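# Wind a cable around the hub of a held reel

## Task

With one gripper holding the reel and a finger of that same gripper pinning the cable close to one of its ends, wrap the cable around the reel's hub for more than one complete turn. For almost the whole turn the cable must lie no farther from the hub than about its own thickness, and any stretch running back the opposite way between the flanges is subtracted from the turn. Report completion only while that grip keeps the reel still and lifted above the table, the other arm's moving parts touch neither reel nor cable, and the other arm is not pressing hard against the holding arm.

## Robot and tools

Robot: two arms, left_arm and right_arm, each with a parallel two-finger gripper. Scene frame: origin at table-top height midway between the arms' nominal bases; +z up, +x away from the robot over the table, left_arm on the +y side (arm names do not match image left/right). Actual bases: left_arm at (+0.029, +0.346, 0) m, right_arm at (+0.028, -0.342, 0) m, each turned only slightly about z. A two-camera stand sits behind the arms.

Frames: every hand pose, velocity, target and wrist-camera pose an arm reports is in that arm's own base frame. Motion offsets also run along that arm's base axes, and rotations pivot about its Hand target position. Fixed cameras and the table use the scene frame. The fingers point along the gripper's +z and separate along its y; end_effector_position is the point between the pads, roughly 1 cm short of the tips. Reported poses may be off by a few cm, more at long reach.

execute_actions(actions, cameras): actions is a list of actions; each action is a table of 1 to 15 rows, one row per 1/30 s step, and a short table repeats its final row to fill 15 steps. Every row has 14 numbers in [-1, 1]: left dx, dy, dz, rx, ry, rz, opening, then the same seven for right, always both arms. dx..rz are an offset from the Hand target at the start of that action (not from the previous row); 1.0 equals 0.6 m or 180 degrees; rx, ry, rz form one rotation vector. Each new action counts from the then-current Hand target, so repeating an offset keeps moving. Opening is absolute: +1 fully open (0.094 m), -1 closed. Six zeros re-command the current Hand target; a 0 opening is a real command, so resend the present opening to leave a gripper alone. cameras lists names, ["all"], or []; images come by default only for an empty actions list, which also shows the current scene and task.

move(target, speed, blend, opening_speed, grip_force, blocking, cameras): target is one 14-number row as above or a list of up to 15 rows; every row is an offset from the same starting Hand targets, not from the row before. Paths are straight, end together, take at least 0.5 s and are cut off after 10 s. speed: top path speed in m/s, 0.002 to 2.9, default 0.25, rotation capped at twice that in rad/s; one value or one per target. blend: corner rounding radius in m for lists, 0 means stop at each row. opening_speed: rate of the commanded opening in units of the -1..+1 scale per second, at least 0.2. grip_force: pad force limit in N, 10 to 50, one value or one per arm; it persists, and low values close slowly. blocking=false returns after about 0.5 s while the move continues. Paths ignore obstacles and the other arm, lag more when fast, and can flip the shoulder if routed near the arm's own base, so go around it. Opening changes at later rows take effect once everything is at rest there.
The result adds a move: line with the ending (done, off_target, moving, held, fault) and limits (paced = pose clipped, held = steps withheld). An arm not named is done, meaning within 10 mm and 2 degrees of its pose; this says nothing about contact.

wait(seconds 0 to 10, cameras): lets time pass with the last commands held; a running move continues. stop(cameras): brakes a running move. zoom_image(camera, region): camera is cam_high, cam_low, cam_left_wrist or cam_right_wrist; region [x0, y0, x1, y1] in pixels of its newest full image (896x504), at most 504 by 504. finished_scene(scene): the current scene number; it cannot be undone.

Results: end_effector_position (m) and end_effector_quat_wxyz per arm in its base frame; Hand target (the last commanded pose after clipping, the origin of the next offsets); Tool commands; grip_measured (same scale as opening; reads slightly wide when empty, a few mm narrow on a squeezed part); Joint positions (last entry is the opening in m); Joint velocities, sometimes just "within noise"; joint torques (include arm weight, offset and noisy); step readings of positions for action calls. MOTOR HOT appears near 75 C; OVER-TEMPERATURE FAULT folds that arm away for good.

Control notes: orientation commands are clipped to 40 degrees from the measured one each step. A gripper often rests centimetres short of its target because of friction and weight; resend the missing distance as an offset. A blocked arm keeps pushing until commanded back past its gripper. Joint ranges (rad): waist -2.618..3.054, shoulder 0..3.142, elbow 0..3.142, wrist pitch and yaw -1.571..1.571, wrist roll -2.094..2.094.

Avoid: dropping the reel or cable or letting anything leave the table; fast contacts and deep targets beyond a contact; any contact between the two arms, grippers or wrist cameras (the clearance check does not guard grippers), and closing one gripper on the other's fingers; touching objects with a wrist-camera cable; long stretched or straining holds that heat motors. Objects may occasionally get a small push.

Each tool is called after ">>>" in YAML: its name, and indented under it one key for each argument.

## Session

>>> execute_actions:
  actions: []

Scene clock: 0.00 s.
left_arm: end_effector_position=(+0.4062, -0.0018, +0.1076) grip_measured=+1.000 end_effector_quat_wxyz=(+0.590, +0.006, +0.806, +0.032) | right_arm: end_effector_position=(+0.4002, -0.0225, +0.1014) grip_measured=+1.000 end_effector_quat_wxyz=(+0.591, +0.073, +0.796, -0.104)
Joint positions: left_arm=[-0.047 1.545 0.393 0.846 -0.09 0.033 0.094] | right_arm=[0.094 1.598 0.375 0.923 0.344 0.021 0.094]
Joint velocities: within noise
Joint torques (N m): no reading
Heat: left arm: 31 °C; right arm: 38 °C.
Hand target: left_arm +0.4094, -0.0019, +0.1168; +0.601, +0.004, +0.799, +0.031 | right_arm +0.4030, -0.0227, +0.1092; +0.600, +0.075, +0.789, -0.104
Tool commands: left_gripper/opening=+1.0 right_gripper/opening=+1.0
camera_calibration:
cam_left_wrist: T_world_to_cam=[[-0.0570274, -0.986173, -0.155598, 0.0371244], [-0.656549, 0.154455, -0.7383, 0.384975], [0.752124, 0.0600545, -0.65628, -0.140613], [0, 0, 0, 1]] pos_world=[0.36063, -0.0144057, 0.197722]
cam_right_wrist: T_world_to_cam=[[-0.294145, -0.955314, -0.0292384, 0.0985111], [-0.608103, 0.210663, -0.765396, 0.360806], [0.737353, -0.207357, -0.642894, -0.142465], [0, 0, 0, 1]] pos_world=[0.353431, -0.0114407, 0.18745]

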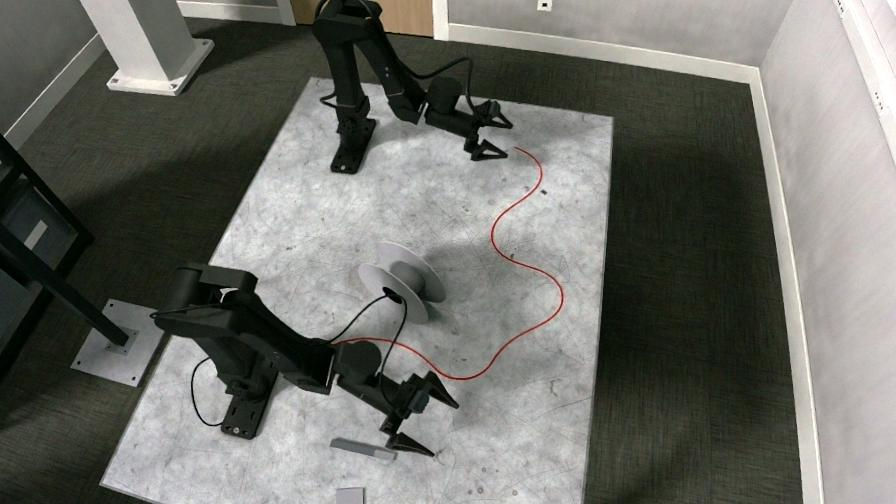

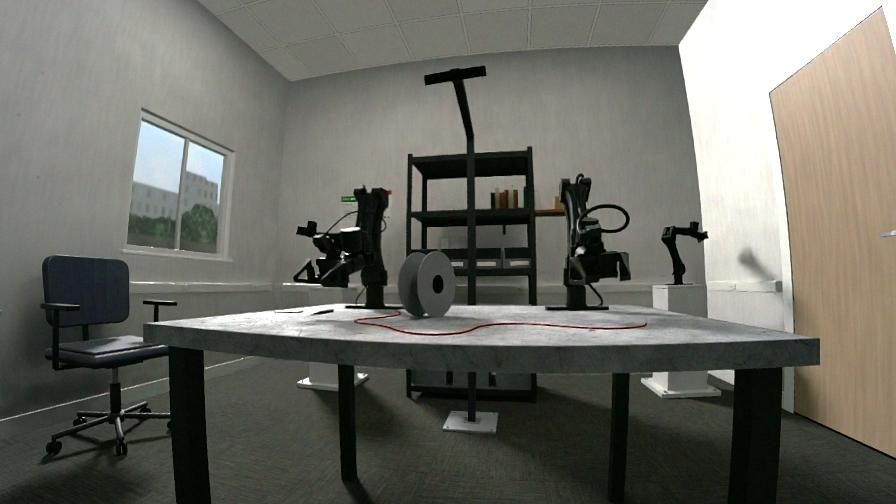

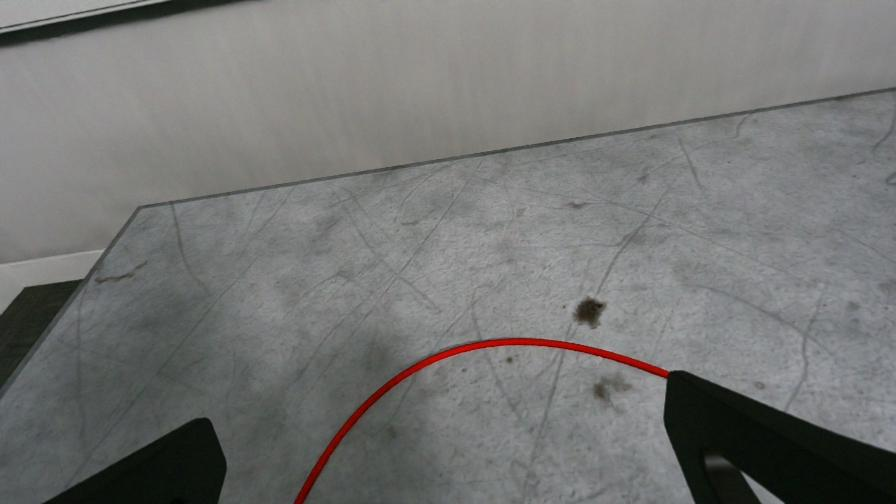

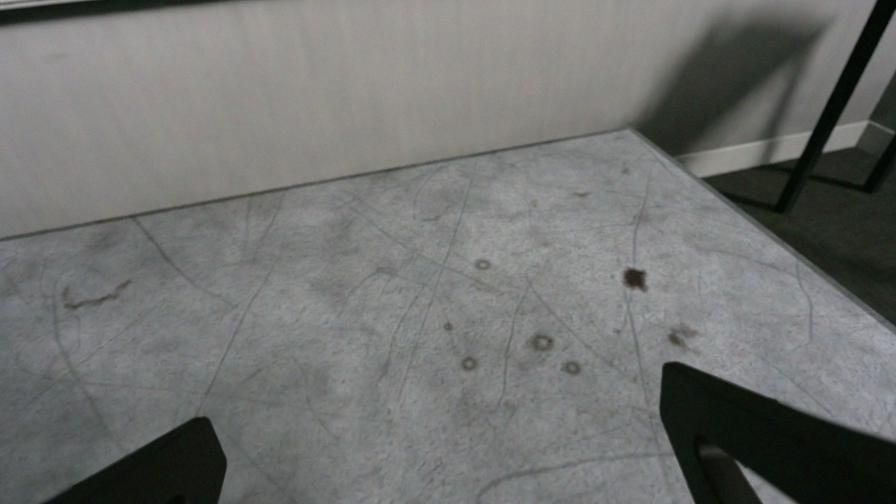

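>>> move:
  target: [-0.38,-0.62,0.19,0.0258,0.16,-0.129,0.4,-0.17,0.2,0.27,0,0.36,0,1]
  speed: 0.25
  cameras: ["all"]

Scene clock: 60.50 s.
left_arm: end_effector_position=(+0.1803, -0.3698, +0.2224) grip_measured=+0.402 end_effector_quat_wxyz=(+0.373, +0.205, +0.903, -0.050) | right_arm: end_effector_position=(+0.3029, +0.0969, +0.2534) grip_measured=+1.000 end_effector_quat_wxyz=(+0.160, -0.012, +0.982, -0.096)
Joint positions: left_arm=[-1.385 1.686 1.579 -0.997 -0.64 -0.781 0.066] | right_arm=[0.484 1.631 1.833 -1.566 0.316 0.426 0.094]
Joint torques (N m): left_arm=[-0.17 -7.31 10.5 0.53 -0.41 -0.17] | right_arm=[0.34 -9.07 8.9 0.53 0.17 0]
Heat: left arm: 34 °C; right arm: 41 °C.
Hand target: left_arm +0.1815, -0.3739, +0.2310; +0.379, +0.195, +0.903, -0.059 | right_arm +0.3010, +0.0973, +0.2711; +0.084, +0.008, +0.988, -0.128
Off the commanded pose: left_arm 0.009 m, 2 deg | right_arm 0.018 m, 10 deg.
joint sent to its limit (right arm) — joint 4 (wrist pitch), lower limit. The joint targets are off in orientation, not in position.
move: off_target (right_arm)
camera_calibration:
cam_left_wrist: T_world_to_cam=[[-0.514752, -0.85062, -0.107128, -0.198899], [-0.785297, 0.51794, -0.339187, 0.447116], [0.344005, -0.0904702, -0.934599, 0.206597], [0, 0, 0, 1]] pos_world=[0.177665, -0.382075, 0.323434]
cam_right_wrist: T_world_to_cam=[[-0.128706, -0.975993, 0.175706, 0.0883412], [-0.987389, 0.142591, 0.068778, 0.302953], [-0.092181, -0.164638, -0.982037, 0.384879], [0, 0, 0, 1]] pos_world=[0.345982, 0.106388, 0.341607]

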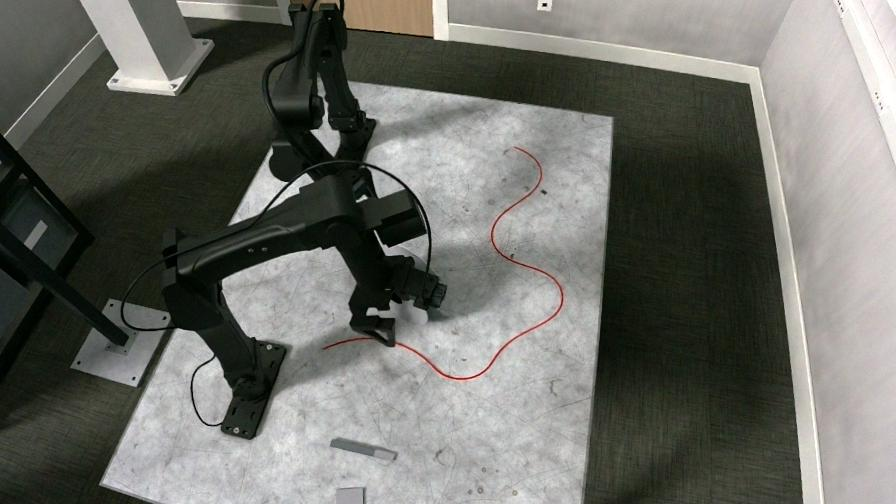

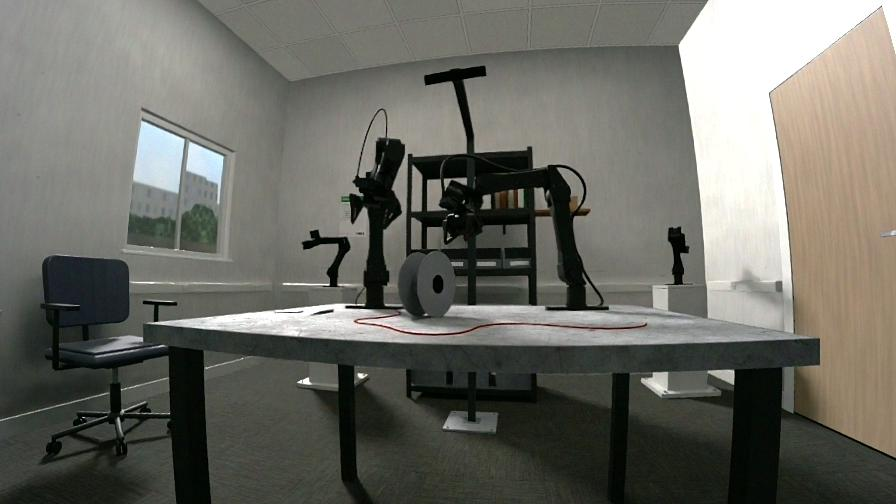

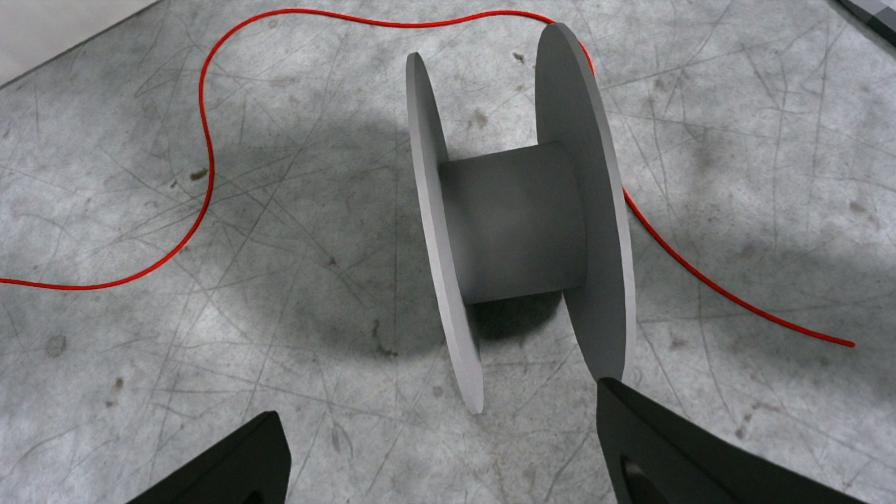

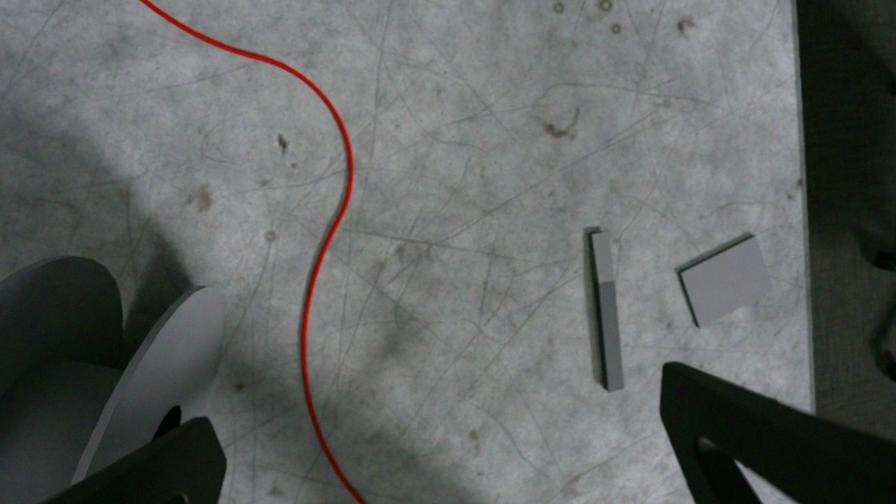

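>>> move:
  target: [0.05,-0.03,-0.065,0,0,0,0.4,0,0,0,0,0,0,1]
  speed: 0.1
  cameras: ["cam_left_wrist"]

Scene clock: 101.83 s.
left_arm: end_effector_position=(+0.2075, -0.3892, +0.1897) grip_measured=+0.402 end_effector_quat_wxyz=(+0.371, +0.201, +0.905, -0.053) | right_arm: end_effector_position=(+0.3028, +0.0969, +0.2534) grip_measured=+1.000 end_effector_quat_wxyz=(+0.160, -0.012, +0.982, -0.096)
Joint positions: left_arm=[-1.318 1.763 1.535 -0.835 -0.605 -0.719 0.066] | right_arm=[0.484 1.631 1.833 -1.567 0.316 0.426 0.094]
Joint torques (N m): left_arm=[0.58 -8.65 7.39 0.85 -0.37 0.02] | right_arm=[0.35 -9.11 8.85 0.54 0.19 0]
Heat: left arm: 34 °C; right arm: 44 °C.
Hand target: left_arm +0.2113, -0.3920, +0.1919; +0.379, +0.195, +0.903, -0.059 | right_arm +0.3009, +0.0973, +0.2711; +0.084, +0.008, +0.988, -0.128
Off the commanded pose: left_arm 0.005 m, 1 deg | right_arm 0.018 m, 10 deg.
joint sent to its limit (right arm) — joint 4 (wrist pitch), lower limit. The joint targets are off in orientation, not in position.
move: off_target (right_arm)
camera_calibration:
cam_left_wrist: T_world_to_cam=[[-0.510257, -0.854308, -0.0989727, -0.208774], [-0.790277, 0.511159, -0.337902, 0.465627], [0.339263, -0.094201, -0.935963, 0.164693], [0, 0, 0, 1]] pos_world=[0.205572, -0.400853, 0.29082]
Images, in order (width x height): cam_left_wrist 896x504.

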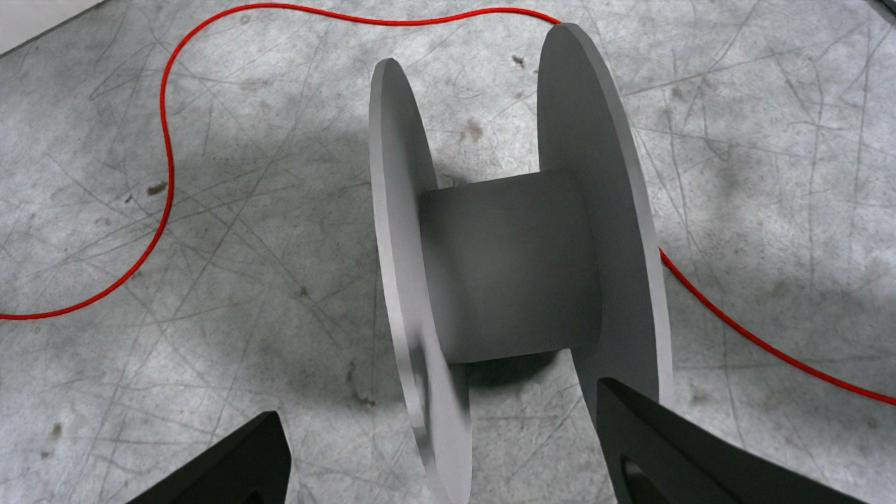

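>>> execute_actions:
  actions: []

Scene clock: 125.30 s.
left_arm: end_effector_position=(+0.2075, -0.3893, +0.1897) grip_measured=+0.402 end_effector_quat_wxyz=(+0.371, +0.201, +0.905, -0.053) | right_arm: end_effector_position=(+0.3028, +0.0969, +0.2534) grip_measured=+1.000 end_effector_quat_wxyz=(+0.160, -0.012, +0.982, -0.096)
Joint positions: left_arm=[-1.318 1.763 1.535 -0.835 -0.605 -0.719 0.066] | right_arm=[0.484 1.631 1.833 -1.567 0.316 0.426 0.094]
Joint velocities: within noise
Joint torques (N m): left_arm=[0.38 -8.7 7.46 0.88 -0.39 0.02] | right_arm=[0.34 -9.1 8.87 0.53 0.18 -0.01]
Heat: left arm: 36 °C; right arm: 44 °C.
Hand target: left_arm +0.2113, -0.3920, +0.1919; +0.379, +0.195, +0.903, -0.059 | right_arm +0.3009, +0.0973, +0.2711; +0.084, +0.008, +0.988, -0.128
Tool commands: left_gripper/opening=+0.4 right_gripper/opening=+1.0
Off the commanded pose: left_arm 0.005 m, 1 deg | right_arm 0.018 m, 10 deg.
camera_calibration:
cam_left_wrist: T_world_to_cam=[[-0.510234, -0.854347, -0.0987517, -0.208943], [-0.790244, 0.511037, -0.338165, 0.465698], [0.339376, -0.0945055, -0.935891, 0.164517], [0, 0, 0, 1]] pos_world=[0.205572, -0.400952, 0.29082]
cam_right_wrist: T_world_to_cam=[[-0.128534, -0.976041, 0.175566, 0.0883519], [-0.987365, 0.142495, 0.069324, 0.302775], [-0.0926803, -0.164437, -0.982024, 0.384929], [0, 0, 0, 1]] pos_world=[0.345981, 0.106387, 0.341508]

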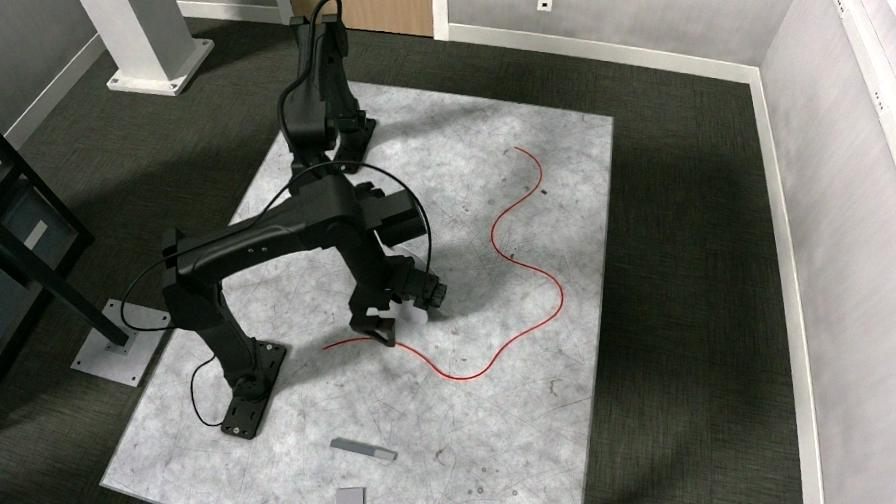

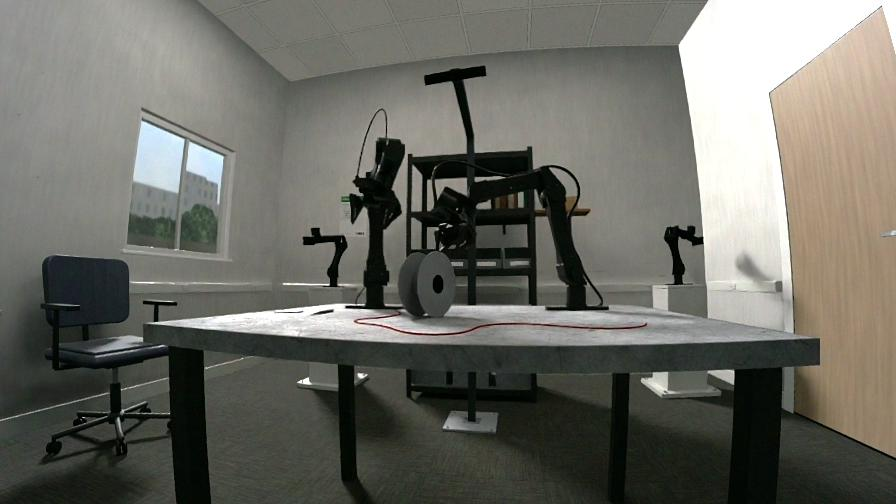

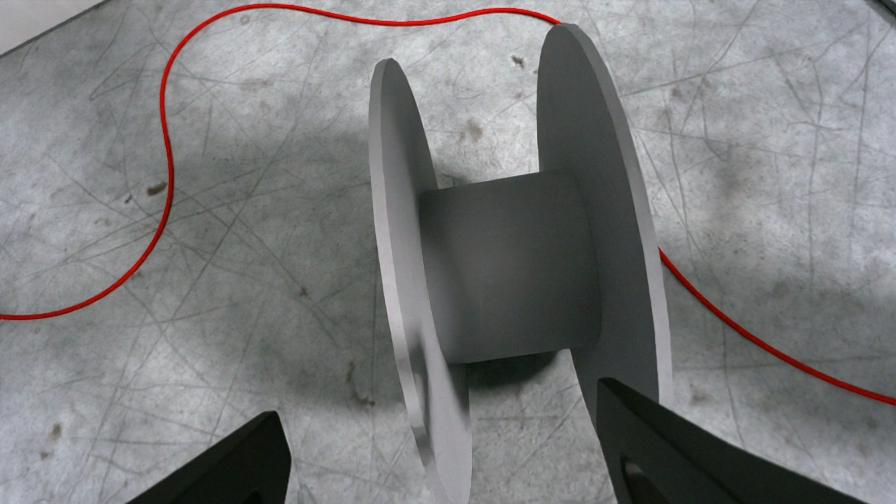

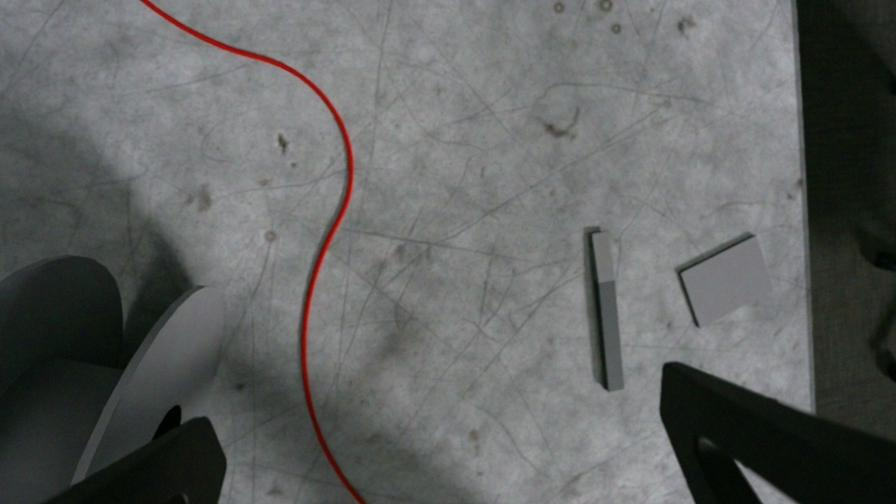

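>>> move:
  target: [0.025,-0.006,-0.036,0,0,0,0.4,0.11,0.02,-0.217,0.09,0.044,-0.078,0]
  speed: 0.12
  cameras: ["cam_left_wrist","cam_right_wrist"]

Scene clock: 168.60 s.
left_arm: end_effector_position=(+0.2215, -0.3936, +0.1716) grip_measured=+0.402 end_effector_quat_wxyz=(+0.373, +0.201, +0.904, -0.056) | right_arm: end_effector_position=(+0.3569, +0.1074, +0.1356) grip_measured=+0.002 end_effector_quat_wxyz=(-0.018, +0.125, +0.992, -0.007)
Joint positions: left_arm=[-1.283 1.784 1.481 -0.731 -0.587 -0.68 0.066] | right_arm=[0.288 2.008 1.88 -1.481 -0.003 0.54 0.047]
Joint torques (N m): left_arm=[0.64 -8.32 7.16 0.93 -0.36 0.04] | right_arm=[-0.36 -9.95 8.85 0.34 -0.06 0.03]
Heat: left arm: 37 °C; right arm: 44 °C.
Hand target: left_arm +0.2263, -0.3956, +0.1703; +0.379, +0.195, +0.903, -0.059 | right_arm +0.3670, +0.1094, +0.1410; -0.002, +0.131, +0.991, +0.003
Off the commanded pose: left_arm 0.005 m, 1 deg | right_arm 0.012 m, 2 deg.
move: off_target (right_arm)
camera_calibration:
cam_left_wrist: T_world_to_cam=[[-0.512036, -0.853869, -0.0934211, -0.207523], [-0.788273, 0.510316, -0.343806, 0.473108], [0.34124, -0.1024, -0.934382, 0.138641], [0, 0, 0, 1]] pos_world=[0.219369, -0.404435, 0.272814]
cam_right_wrist: T_world_to_cam=[[-0.361893, -0.93112, 0.0452631, 0.222365], [-0.833333, 0.344885, 0.431985, 0.236922], [-0.41784, 0.118613, -0.900744, 0.350663], [0, 0, 0, 1]] pos_world=[0.424428, 0.0837446, 0.203446]
Images, in order (width x height): cam_left_wrist 896x504, cam_right_wrist 896x504.

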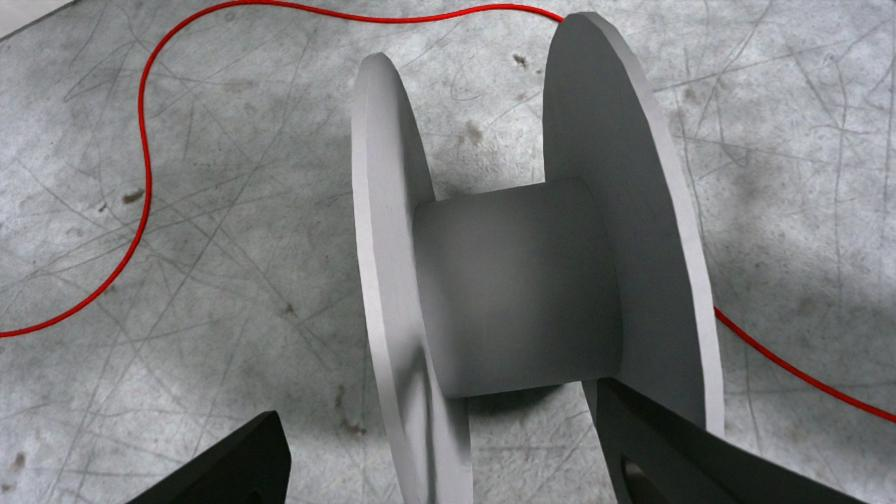

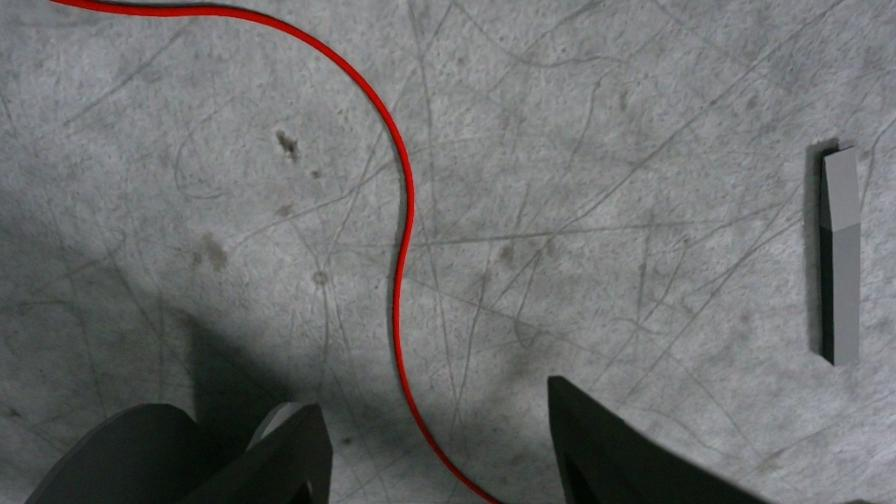

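>>> move:
  target: [0.02,-0.005,-0.031,0,0,0,0.4,0.003,0.017,-0.19,0,0,-0.075,0]
  speed: 0.12
  cameras: ["cam_left_wrist","cam_right_wrist"]

Scene clock: 194.87 s.
left_arm: end_effector_position=(+0.2335, -0.3967, +0.1525) grip_measured=+0.402 end_effector_quat_wxyz=(+0.373, +0.201, +0.904, -0.056) | right_arm: end_effector_position=(+0.3693, +0.1169, +0.0310) grip_measured=+0.002 end_effector_quat_wxyz=(-0.002, +0.246, +0.969, +0.003)
Joint positions: left_arm=[-1.255 1.813 1.441 -0.646 -0.573 -0.651 0.066] | right_arm=[0.301 2.065 1.546 -1.052 -0.006 0.799 0.047]
Joint torques (N m): left_arm=[0.62 -8.64 7.28 0.93 -0.34 0.03] | right_arm=[0.57 -10.5 5.27 0.43 -0.01 0.04]
Heat: left arm: 36 °C; right arm: 43 °C.
Hand target: left_arm +0.2384, -0.3985, +0.1516; +0.379, +0.195, +0.903, -0.059 | right_arm +0.3688, +0.1196, +0.0269; -0.002, +0.247, +0.969, +0.003
Off the commanded pose: left_arm 0.005 m, 1 deg | right_arm 0.005 m, 0 deg.
move: done
camera_calibration:
cam_left_wrist: T_world_to_cam=[[-0.511726, -0.853907, -0.0947556, -0.205733], [-0.788605, 0.51061, -0.342607, 0.47758], [0.340938, -0.100596, -0.934688, 0.117245], [0, 0, 0, 1]] pos_world=[0.231369, -0.407739, 0.253715]
cam_right_wrist: T_world_to_cam=[[-0.579713, -0.814574, 0.020063, 0.307997], [-0.739023, 0.535997, 0.408108, 0.232714], [-0.343188, 0.221758, -0.912713, 0.221314], [0, 0, 0, 1]] pos_world=[0.426483, 0.0770745, 0.100845]
Images, in order (width x height): cam_left_wrist 896x504, cam_right_wrist 896x504.

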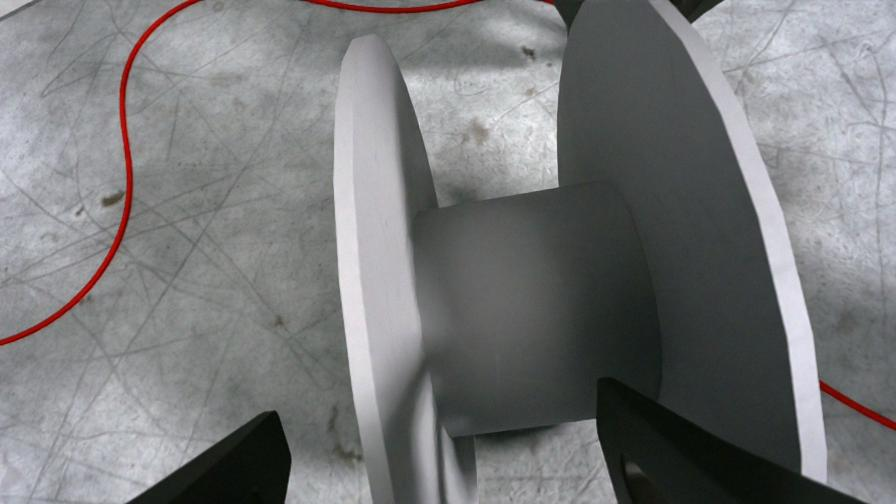

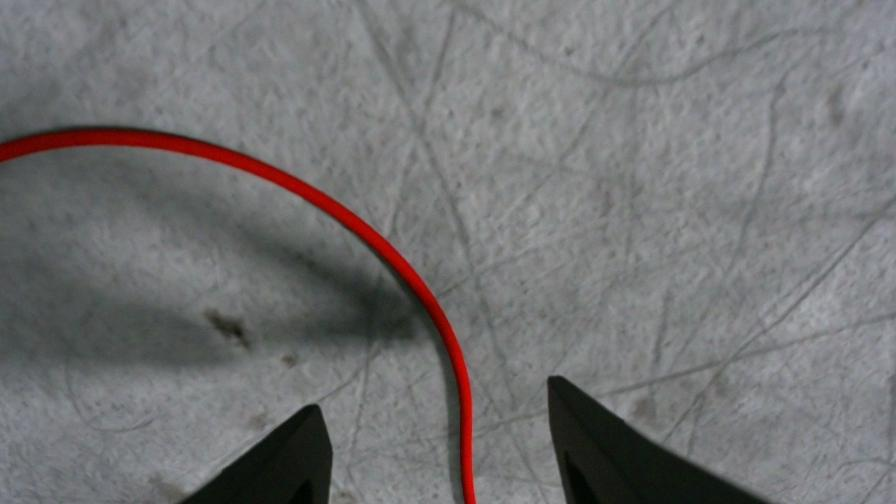

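>>> move:
  target:
    - [0,0,0,0,0,0,0.4,-0.003,0,-0.028,0,0,0,0]
    - [0,0,0,0,0,0,0.4,-0.003,0,-0.028,0,0,0,-1]
  speed: 0.08
  cameras: ["cam_right_wrist"]

>>> move:
  target: [0,0,0,0,0,0,0.4,0,-0.08,0.3,0,0,0,-1]
  speed: 0.15
  cameras: ["cam_high","cam_low","cam_right_wrist"]

Scene clock: 202.63 s.
left_arm: end_effector_position=(+0.2335, -0.3967, +0.1525) grip_measured=+0.402 end_effector_quat_wxyz=(+0.373, +0.201, +0.904, -0.056) | right_arm: end_effector_position=(+0.3690, +0.1168, +0.0167) grip_measured=-0.995 end_effector_quat_wxyz=(+0.001, +0.248, +0.969, +0.005)
Joint positions: left_arm=[-1.255 1.813 1.441 -0.646 -0.573 -0.651 0.066] | right_arm=[0.301 2.073 1.499 -0.989 -0.006 0.802 0]
Joint torques (N m): left_arm=[0.59 -8.62 7.23 0.95 -0.34 -0.01] | right_arm=[0.66 -10.04 5.05 0.44 -0.02 0.04]
Heat: left arm: 36 °C; right arm: 42 °C.
Hand target: left_arm +0.2384, -0.3985, +0.1516; +0.379, +0.195, +0.903, -0.059 | right_arm +0.3670, +0.1196, +0.0103; -0.002, +0.247, +0.969, +0.003
Off the commanded pose: left_arm 0.005 m, 1 deg | right_arm 0.007 m, 0 deg.
move: done
camera_calibration:
cam_right_wrist: T_world_to_cam=[[-0.58192, -0.813125, 0.0140401, 0.308784], [-0.7406, 0.536991, 0.403921, 0.238975], [-0.335978, 0.224652, -0.914686, 0.205108], [0, 0, 0, 1]] pos_world=[0.425584, 0.0766741, 0.0867467]
Images, in order (width x height): cam_right_wrist 896x504.

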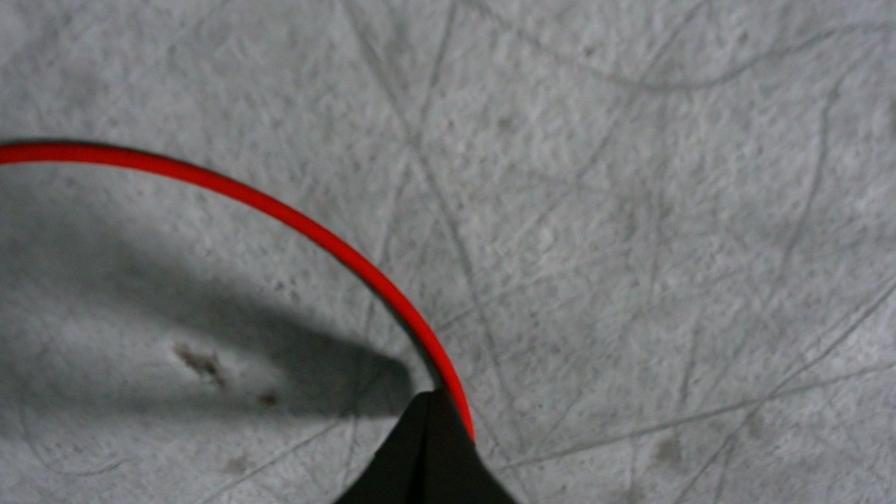

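Scene clock: 204.53 s.
left_arm: end_effector_position=(+0.2335, -0.3967, +0.1525) grip_measured=+0.402 end_effector_quat_wxyz=(+0.373, +0.201, +0.904, -0.056) | right_arm: end_effector_position=(+0.3665, +0.0729, +0.1727) grip_measured=-0.995 end_effector_quat_wxyz=(+0.006, +0.248, +0.969, +0.007)
Joint positions: left_arm=[-1.255 1.813 1.441 -0.646 -0.573 -0.651 0.066] | right_arm=[0.19 1.981 1.991 -1.564 -0.007 0.692 0]
Joint torques (N m): left_arm=[0.7 -8.75 7.16 0.95 -0.35 0.02] | right_arm=[-0.35 -12.75 8.28 0.22 -0.01 -0.09]
Heat: left arm: 36 °C; right arm: 43 °C.
Hand target: left_arm +0.2384, -0.3985, +0.1516; +0.379, +0.195, +0.903, -0.059 | right_arm +0.3670, +0.0716, +0.1902; -0.002, +0.247, +0.969, +0.003
Off the commanded pose: left_arm 0.005 m, 1 deg | right_arm 0.018 m, 1 deg.
joint sent to its limit (right arm) — joint 4 (wrist pitch), lower limit. The joint targets are off in orientation, not in position.
move: off_target (right_arm)
camera_calibration:
cam_right_wrist: T_world_to_cam=[[-0.582984, -0.812458, 0.00652764, 0.271059], [-0.7442, 0.537194, 0.396974, 0.20016], [-0.326032, 0.226572, -0.917806, 0.353642], [0, 0, 0, 1]] pos_world=[0.422281, 0.0325735, 0.243347]
Images, in order (width x height): cam_high 896x504, cam_low 896x504, cam_right_wrist 896x504.

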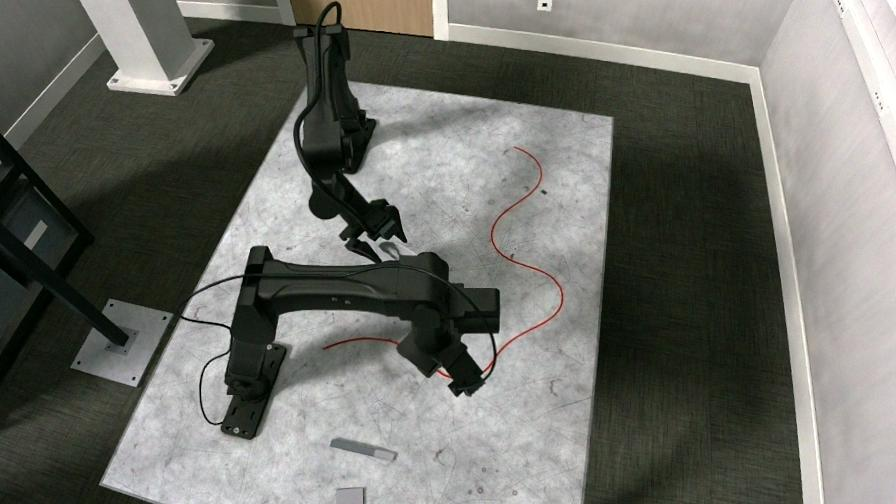

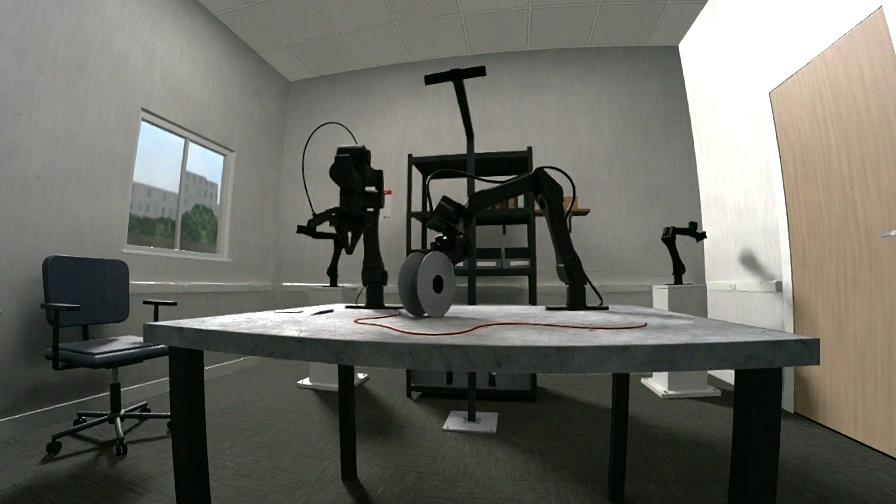

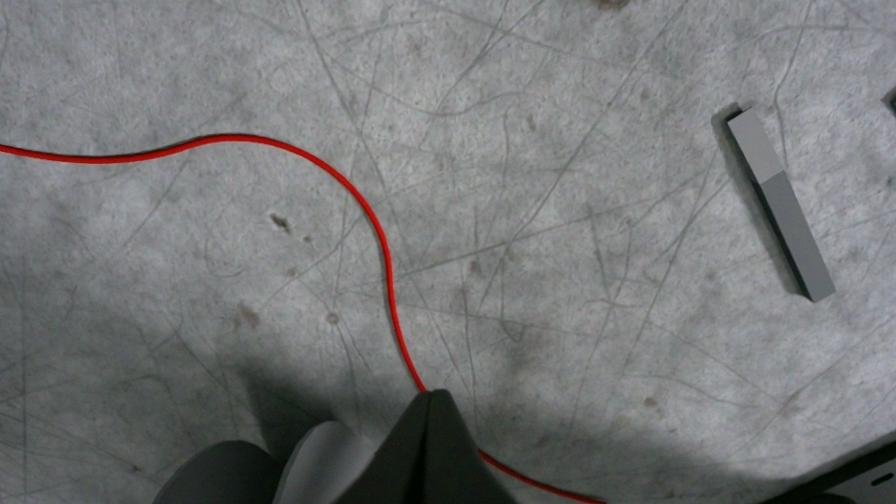

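>>> move:
  target:
    - [0,0,0,0,0,0,0.4,0,0.08,-0.25,0,0,0,0]
    - [0,0,0,0,0,0,0.4,-0.002,0.083,-0.321,0,0,0,0]
    - [0,0,0,0,0,0,0.4,-0.002,0.083,-0.321,0,0,0,-1]
  speed: [0.2,0.06,0.06]
  cameras: ["cam_right_wrist"]

Scene clock: 213.77 s.
left_arm: end_effector_position=(+0.2335, -0.3967, +0.1525) grip_measured=+0.402 end_effector_quat_wxyz=(+0.373, +0.201, +0.904, -0.056) | right_arm: end_effector_position=(+0.3675, +0.1196, +0.0109) grip_measured=-0.975 end_effector_quat_wxyz=(+0.001, +0.247, +0.969, +0.006)
Joint positions: left_arm=[-1.255 1.813 1.441 -0.646 -0.573 -0.651 0.066] | right_arm=[0.308 2.078 1.481 -0.966 -0.008 0.807 0.001]
Joint torques (N m): left_arm=[0.66 -8.7 7.27 0.94 -0.32 -0.01] | right_arm=[0.5 -9.11 4.04 0.63 0 0.03]
Heat: left arm: 37 °C; right arm: 43 °C.
Hand target: left_arm +0.2384, -0.3985, +0.1516; +0.379, +0.195, +0.903, -0.059 | right_arm +0.3658, +0.1213, -0.0025; -0.002, +0.247, +0.969, +0.003
Off the commanded pose: left_arm 0.005 m, 1 deg | right_arm 0.013 m, 0 deg.
move: off_target (right_arm); target 3's new opening was sent with right_arm's hand 0.013 m and 0 deg from that target
camera_calibration:
cam_right_wrist: T_world_to_cam=[[-0.580753, -0.813988, 0.0122253, 0.309905], [-0.74159, 0.535175, 0.404515, 0.23927], [-0.335813, 0.225857, -0.91445, 0.19851], [0, 0, 0, 1]] pos_world=[0.424081, 0.0793726, 0.0809502]
Images, in order (width x height): cam_right_wrist 896x504.

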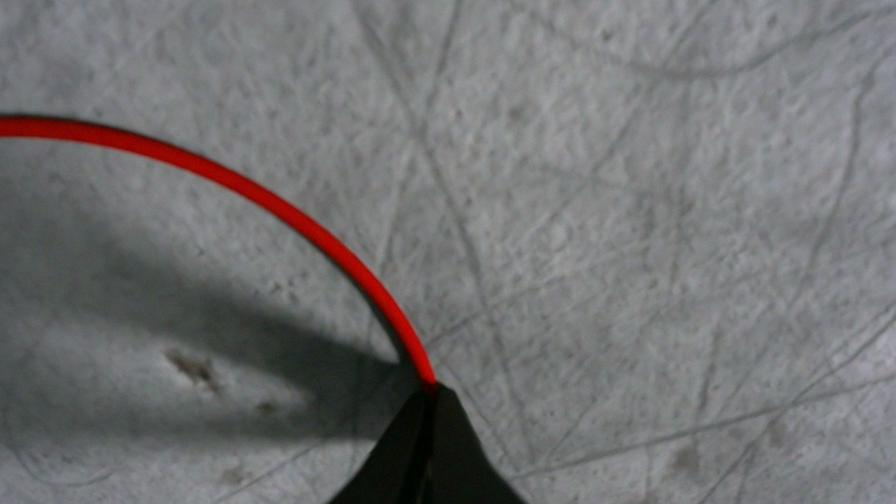

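>>> move:
  target:
    - [0,0,0,0,0,0,0.4,0,-0.03,0.3,0,0,0,-1]
    - [0,0,0,0,0,0,0.4,-0.03,-0.03,0.6,0.489,-0.124,0.124,-1]
  speed: [0.2,0.3]
  blend: [0.04,0]
  cameras: ["cam_high","cam_low","cam_right_wrist"]

Scene clock: 254.47 s.
left_arm: end_effector_position=(+0.2335, -0.3967, +0.1525) grip_measured=+0.402 end_effector_quat_wxyz=(+0.373, +0.201, +0.904, -0.056) | right_arm: end_effector_position=(+0.3554, +0.1030, +0.3442) grip_measured=-0.976 end_effector_quat_wxyz=(+0.070, +0.091, +0.715, +0.690)
Joint positions: left_arm=[-1.255 1.813 1.441 -0.646 -0.573 -0.651 0.066] | right_arm=[-0.23 1.797 1.738 -1.569 -1.531 -0.03 0.001]
Joint torques (N m): left_arm=[0.57 -8.72 7.16 0.98 -0.33 0.03] | right_arm=[-0.24 -11.34 5.27 0.18 -0.87 -0.14]
Heat: left arm: 38 °C; right arm: 41 °C.
Hand target: left_arm +0.2384, -0.3985, +0.1516; +0.379, +0.195, +0.903, -0.059 | right_arm +0.3478, +0.1033, +0.3576; -0.002, -0.001, +0.705, +0.709
Off the commanded pose: left_arm 0.005 m, 1 deg | right_arm 0.015 m, 14 deg.
joint sent to its limit (right arm) — joint 4 (wrist pitch), lower limit. The joint targets are off in orientation, not in position.
move: off_target (right_arm)
camera_calibration:
cam_right_wrist: T_world_to_cam=[[-0.156524, -0.0281948, -0.987272, 0.397688], [-0.970136, -0.183149, 0.159038, 0.344039], [-0.185302, 0.982681, 0.00131441, 0.0562868], [0, 0, 0, 1]] pos_world=[0.406442, 0.0189111, 0.337837]
Images, in order (width x height): cam_high 896x504, cam_low 896x504, cam_right_wrist 896x504.

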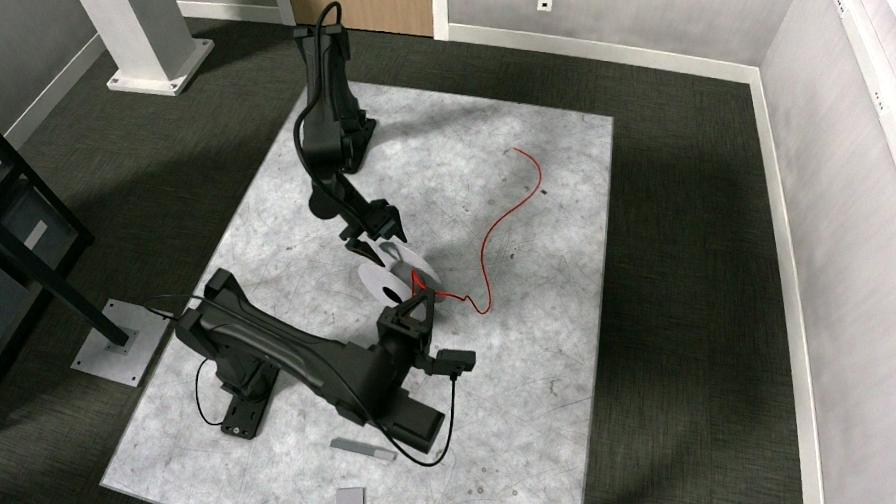

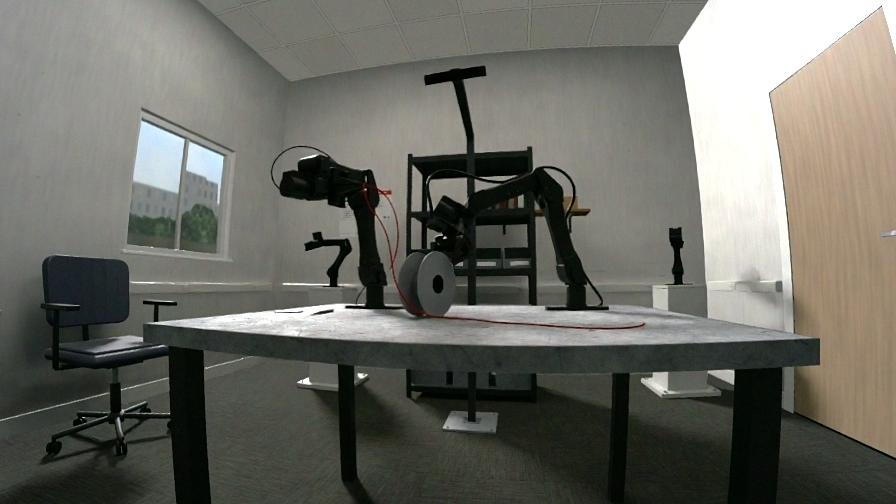

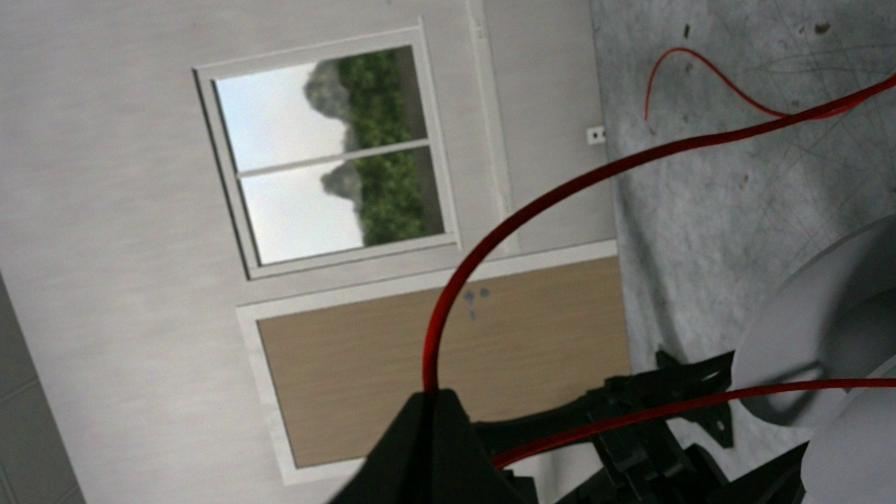

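>>> move:
  target:
    - [0,0,0,0,0,0,0.4,0,0,0.18,0,0,0,-1]
    - [0,0,0,0,0,0,0.4,-0.027,0.235,0.18,0,0,0,-1]
    - [0,0,0,0,0,0,0.4,-0.027,0.235,0.01,0,0,0,-1]
  speed: 0.15
  blend: [0.02,0.02,0]
  cameras: ["all"]

Scene clock: 294.27 s.
left_arm: end_effector_position=(+0.2335, -0.3967, +0.1525) grip_measured=+0.402 end_effector_quat_wxyz=(+0.373, +0.201, +0.904, -0.056) | right_arm: end_effector_position=(+0.3400, +0.2431, +0.3540) grip_measured=-0.976 end_effector_quat_wxyz=(-0.018, +0.013, +0.710, +0.704)
Joint positions: left_arm=[-1.255 1.813 1.441 -0.646 -0.573 -0.651 0.066] | right_arm=[0.179 1.591 1.259 0.278 -1.398 1.562 0.001]
Joint torques (N m): left_arm=[0.68 -8.58 7.13 0.96 -0.33 0.03] | right_arm=[0.69 -10.59 6.13 1.39 0.03 -0.04]
Heat: left arm: 38 °C; right arm: 41 °C.
Hand target: left_arm +0.2384, -0.3985, +0.1516; +0.379, +0.195, +0.903, -0.059 | right_arm +0.3316, +0.2443, +0.3636; -0.003, -0.001, +0.705, +0.709
Off the commanded pose: left_arm 0.005 m, 1 deg | right_arm 0.013 m, 3 deg.
move: off_target (right_arm)
camera_calibration:
cam_left_wrist: T_world_to_cam=[[-0.511726, -0.853907, -0.0947556, -0.205733], [-0.788605, 0.51061, -0.342607, 0.47758], [0.340938, -0.100596, -0.934688, 0.117245], [0, 0, 0, 1]] pos_world=[0.231369, -0.407739, 0.253715]
cam_right_wrist: T_world_to_cam=[[-0.163563, -0.0338862, -0.985951, 0.412167], [-0.898681, -0.407157, 0.16308, 0.381927], [-0.406963, 0.912729, 0.0361432, -0.004169], [0, 0, 0, 1]] pos_world=[0.40895, 0.173276, 0.344243]

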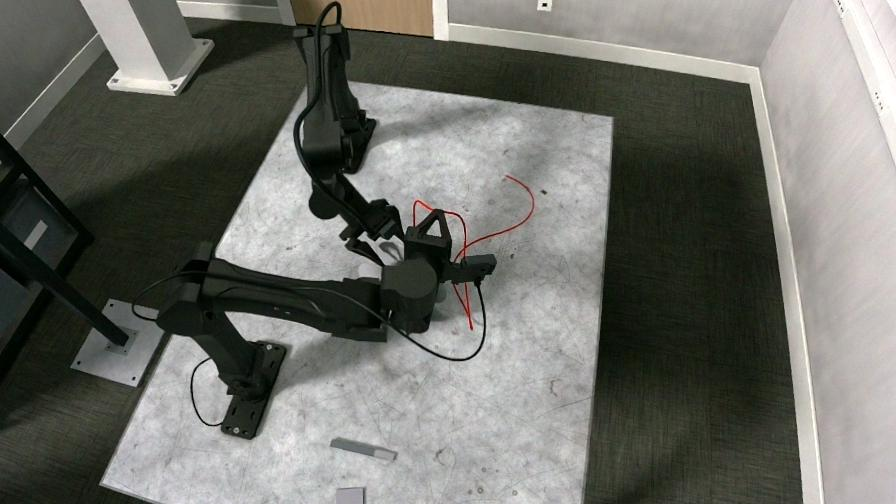

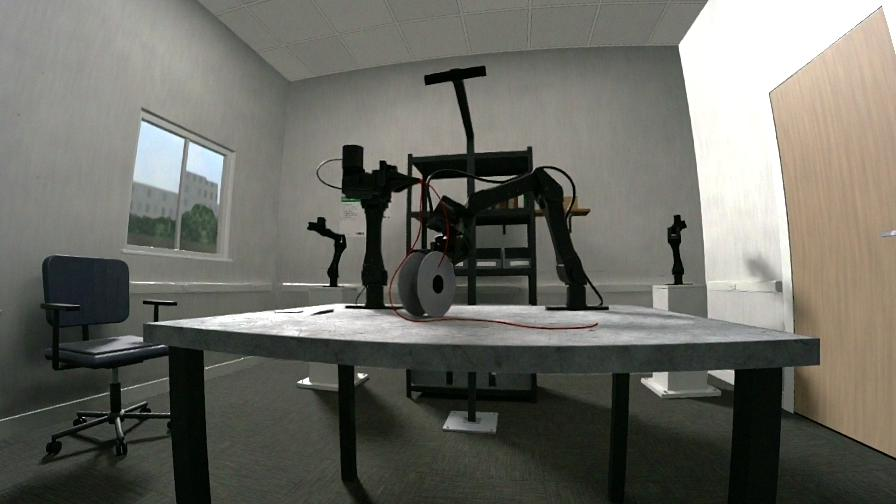

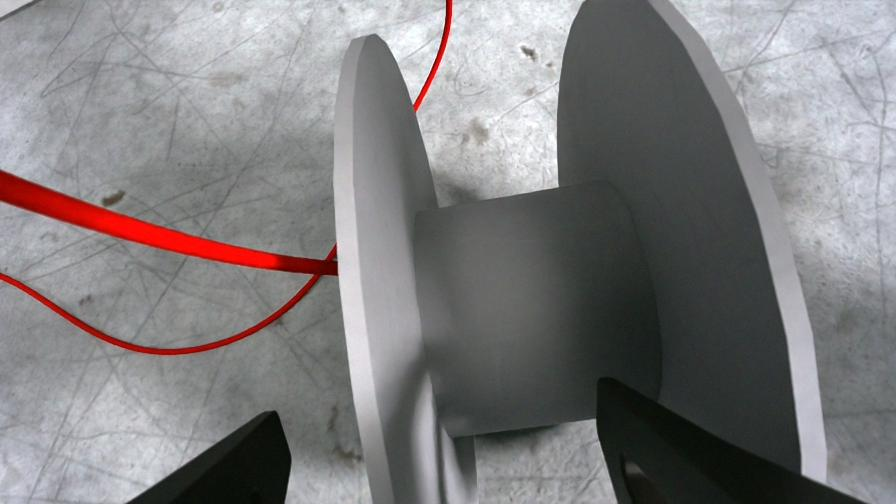

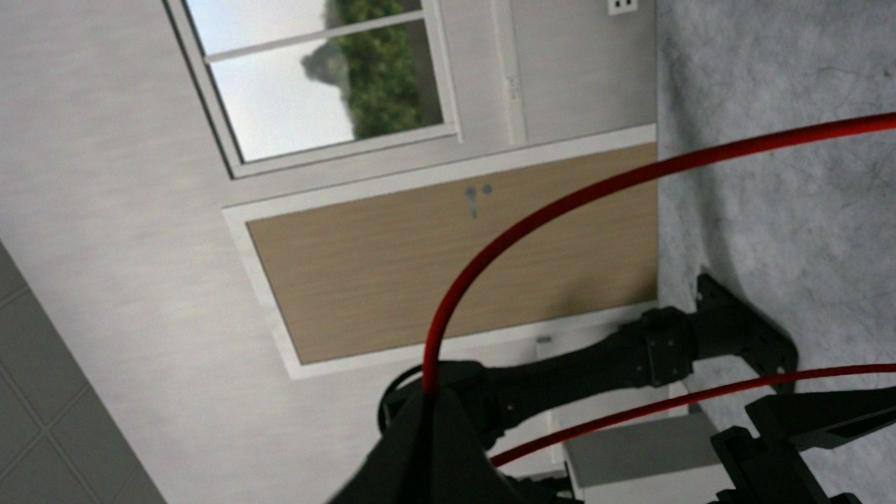

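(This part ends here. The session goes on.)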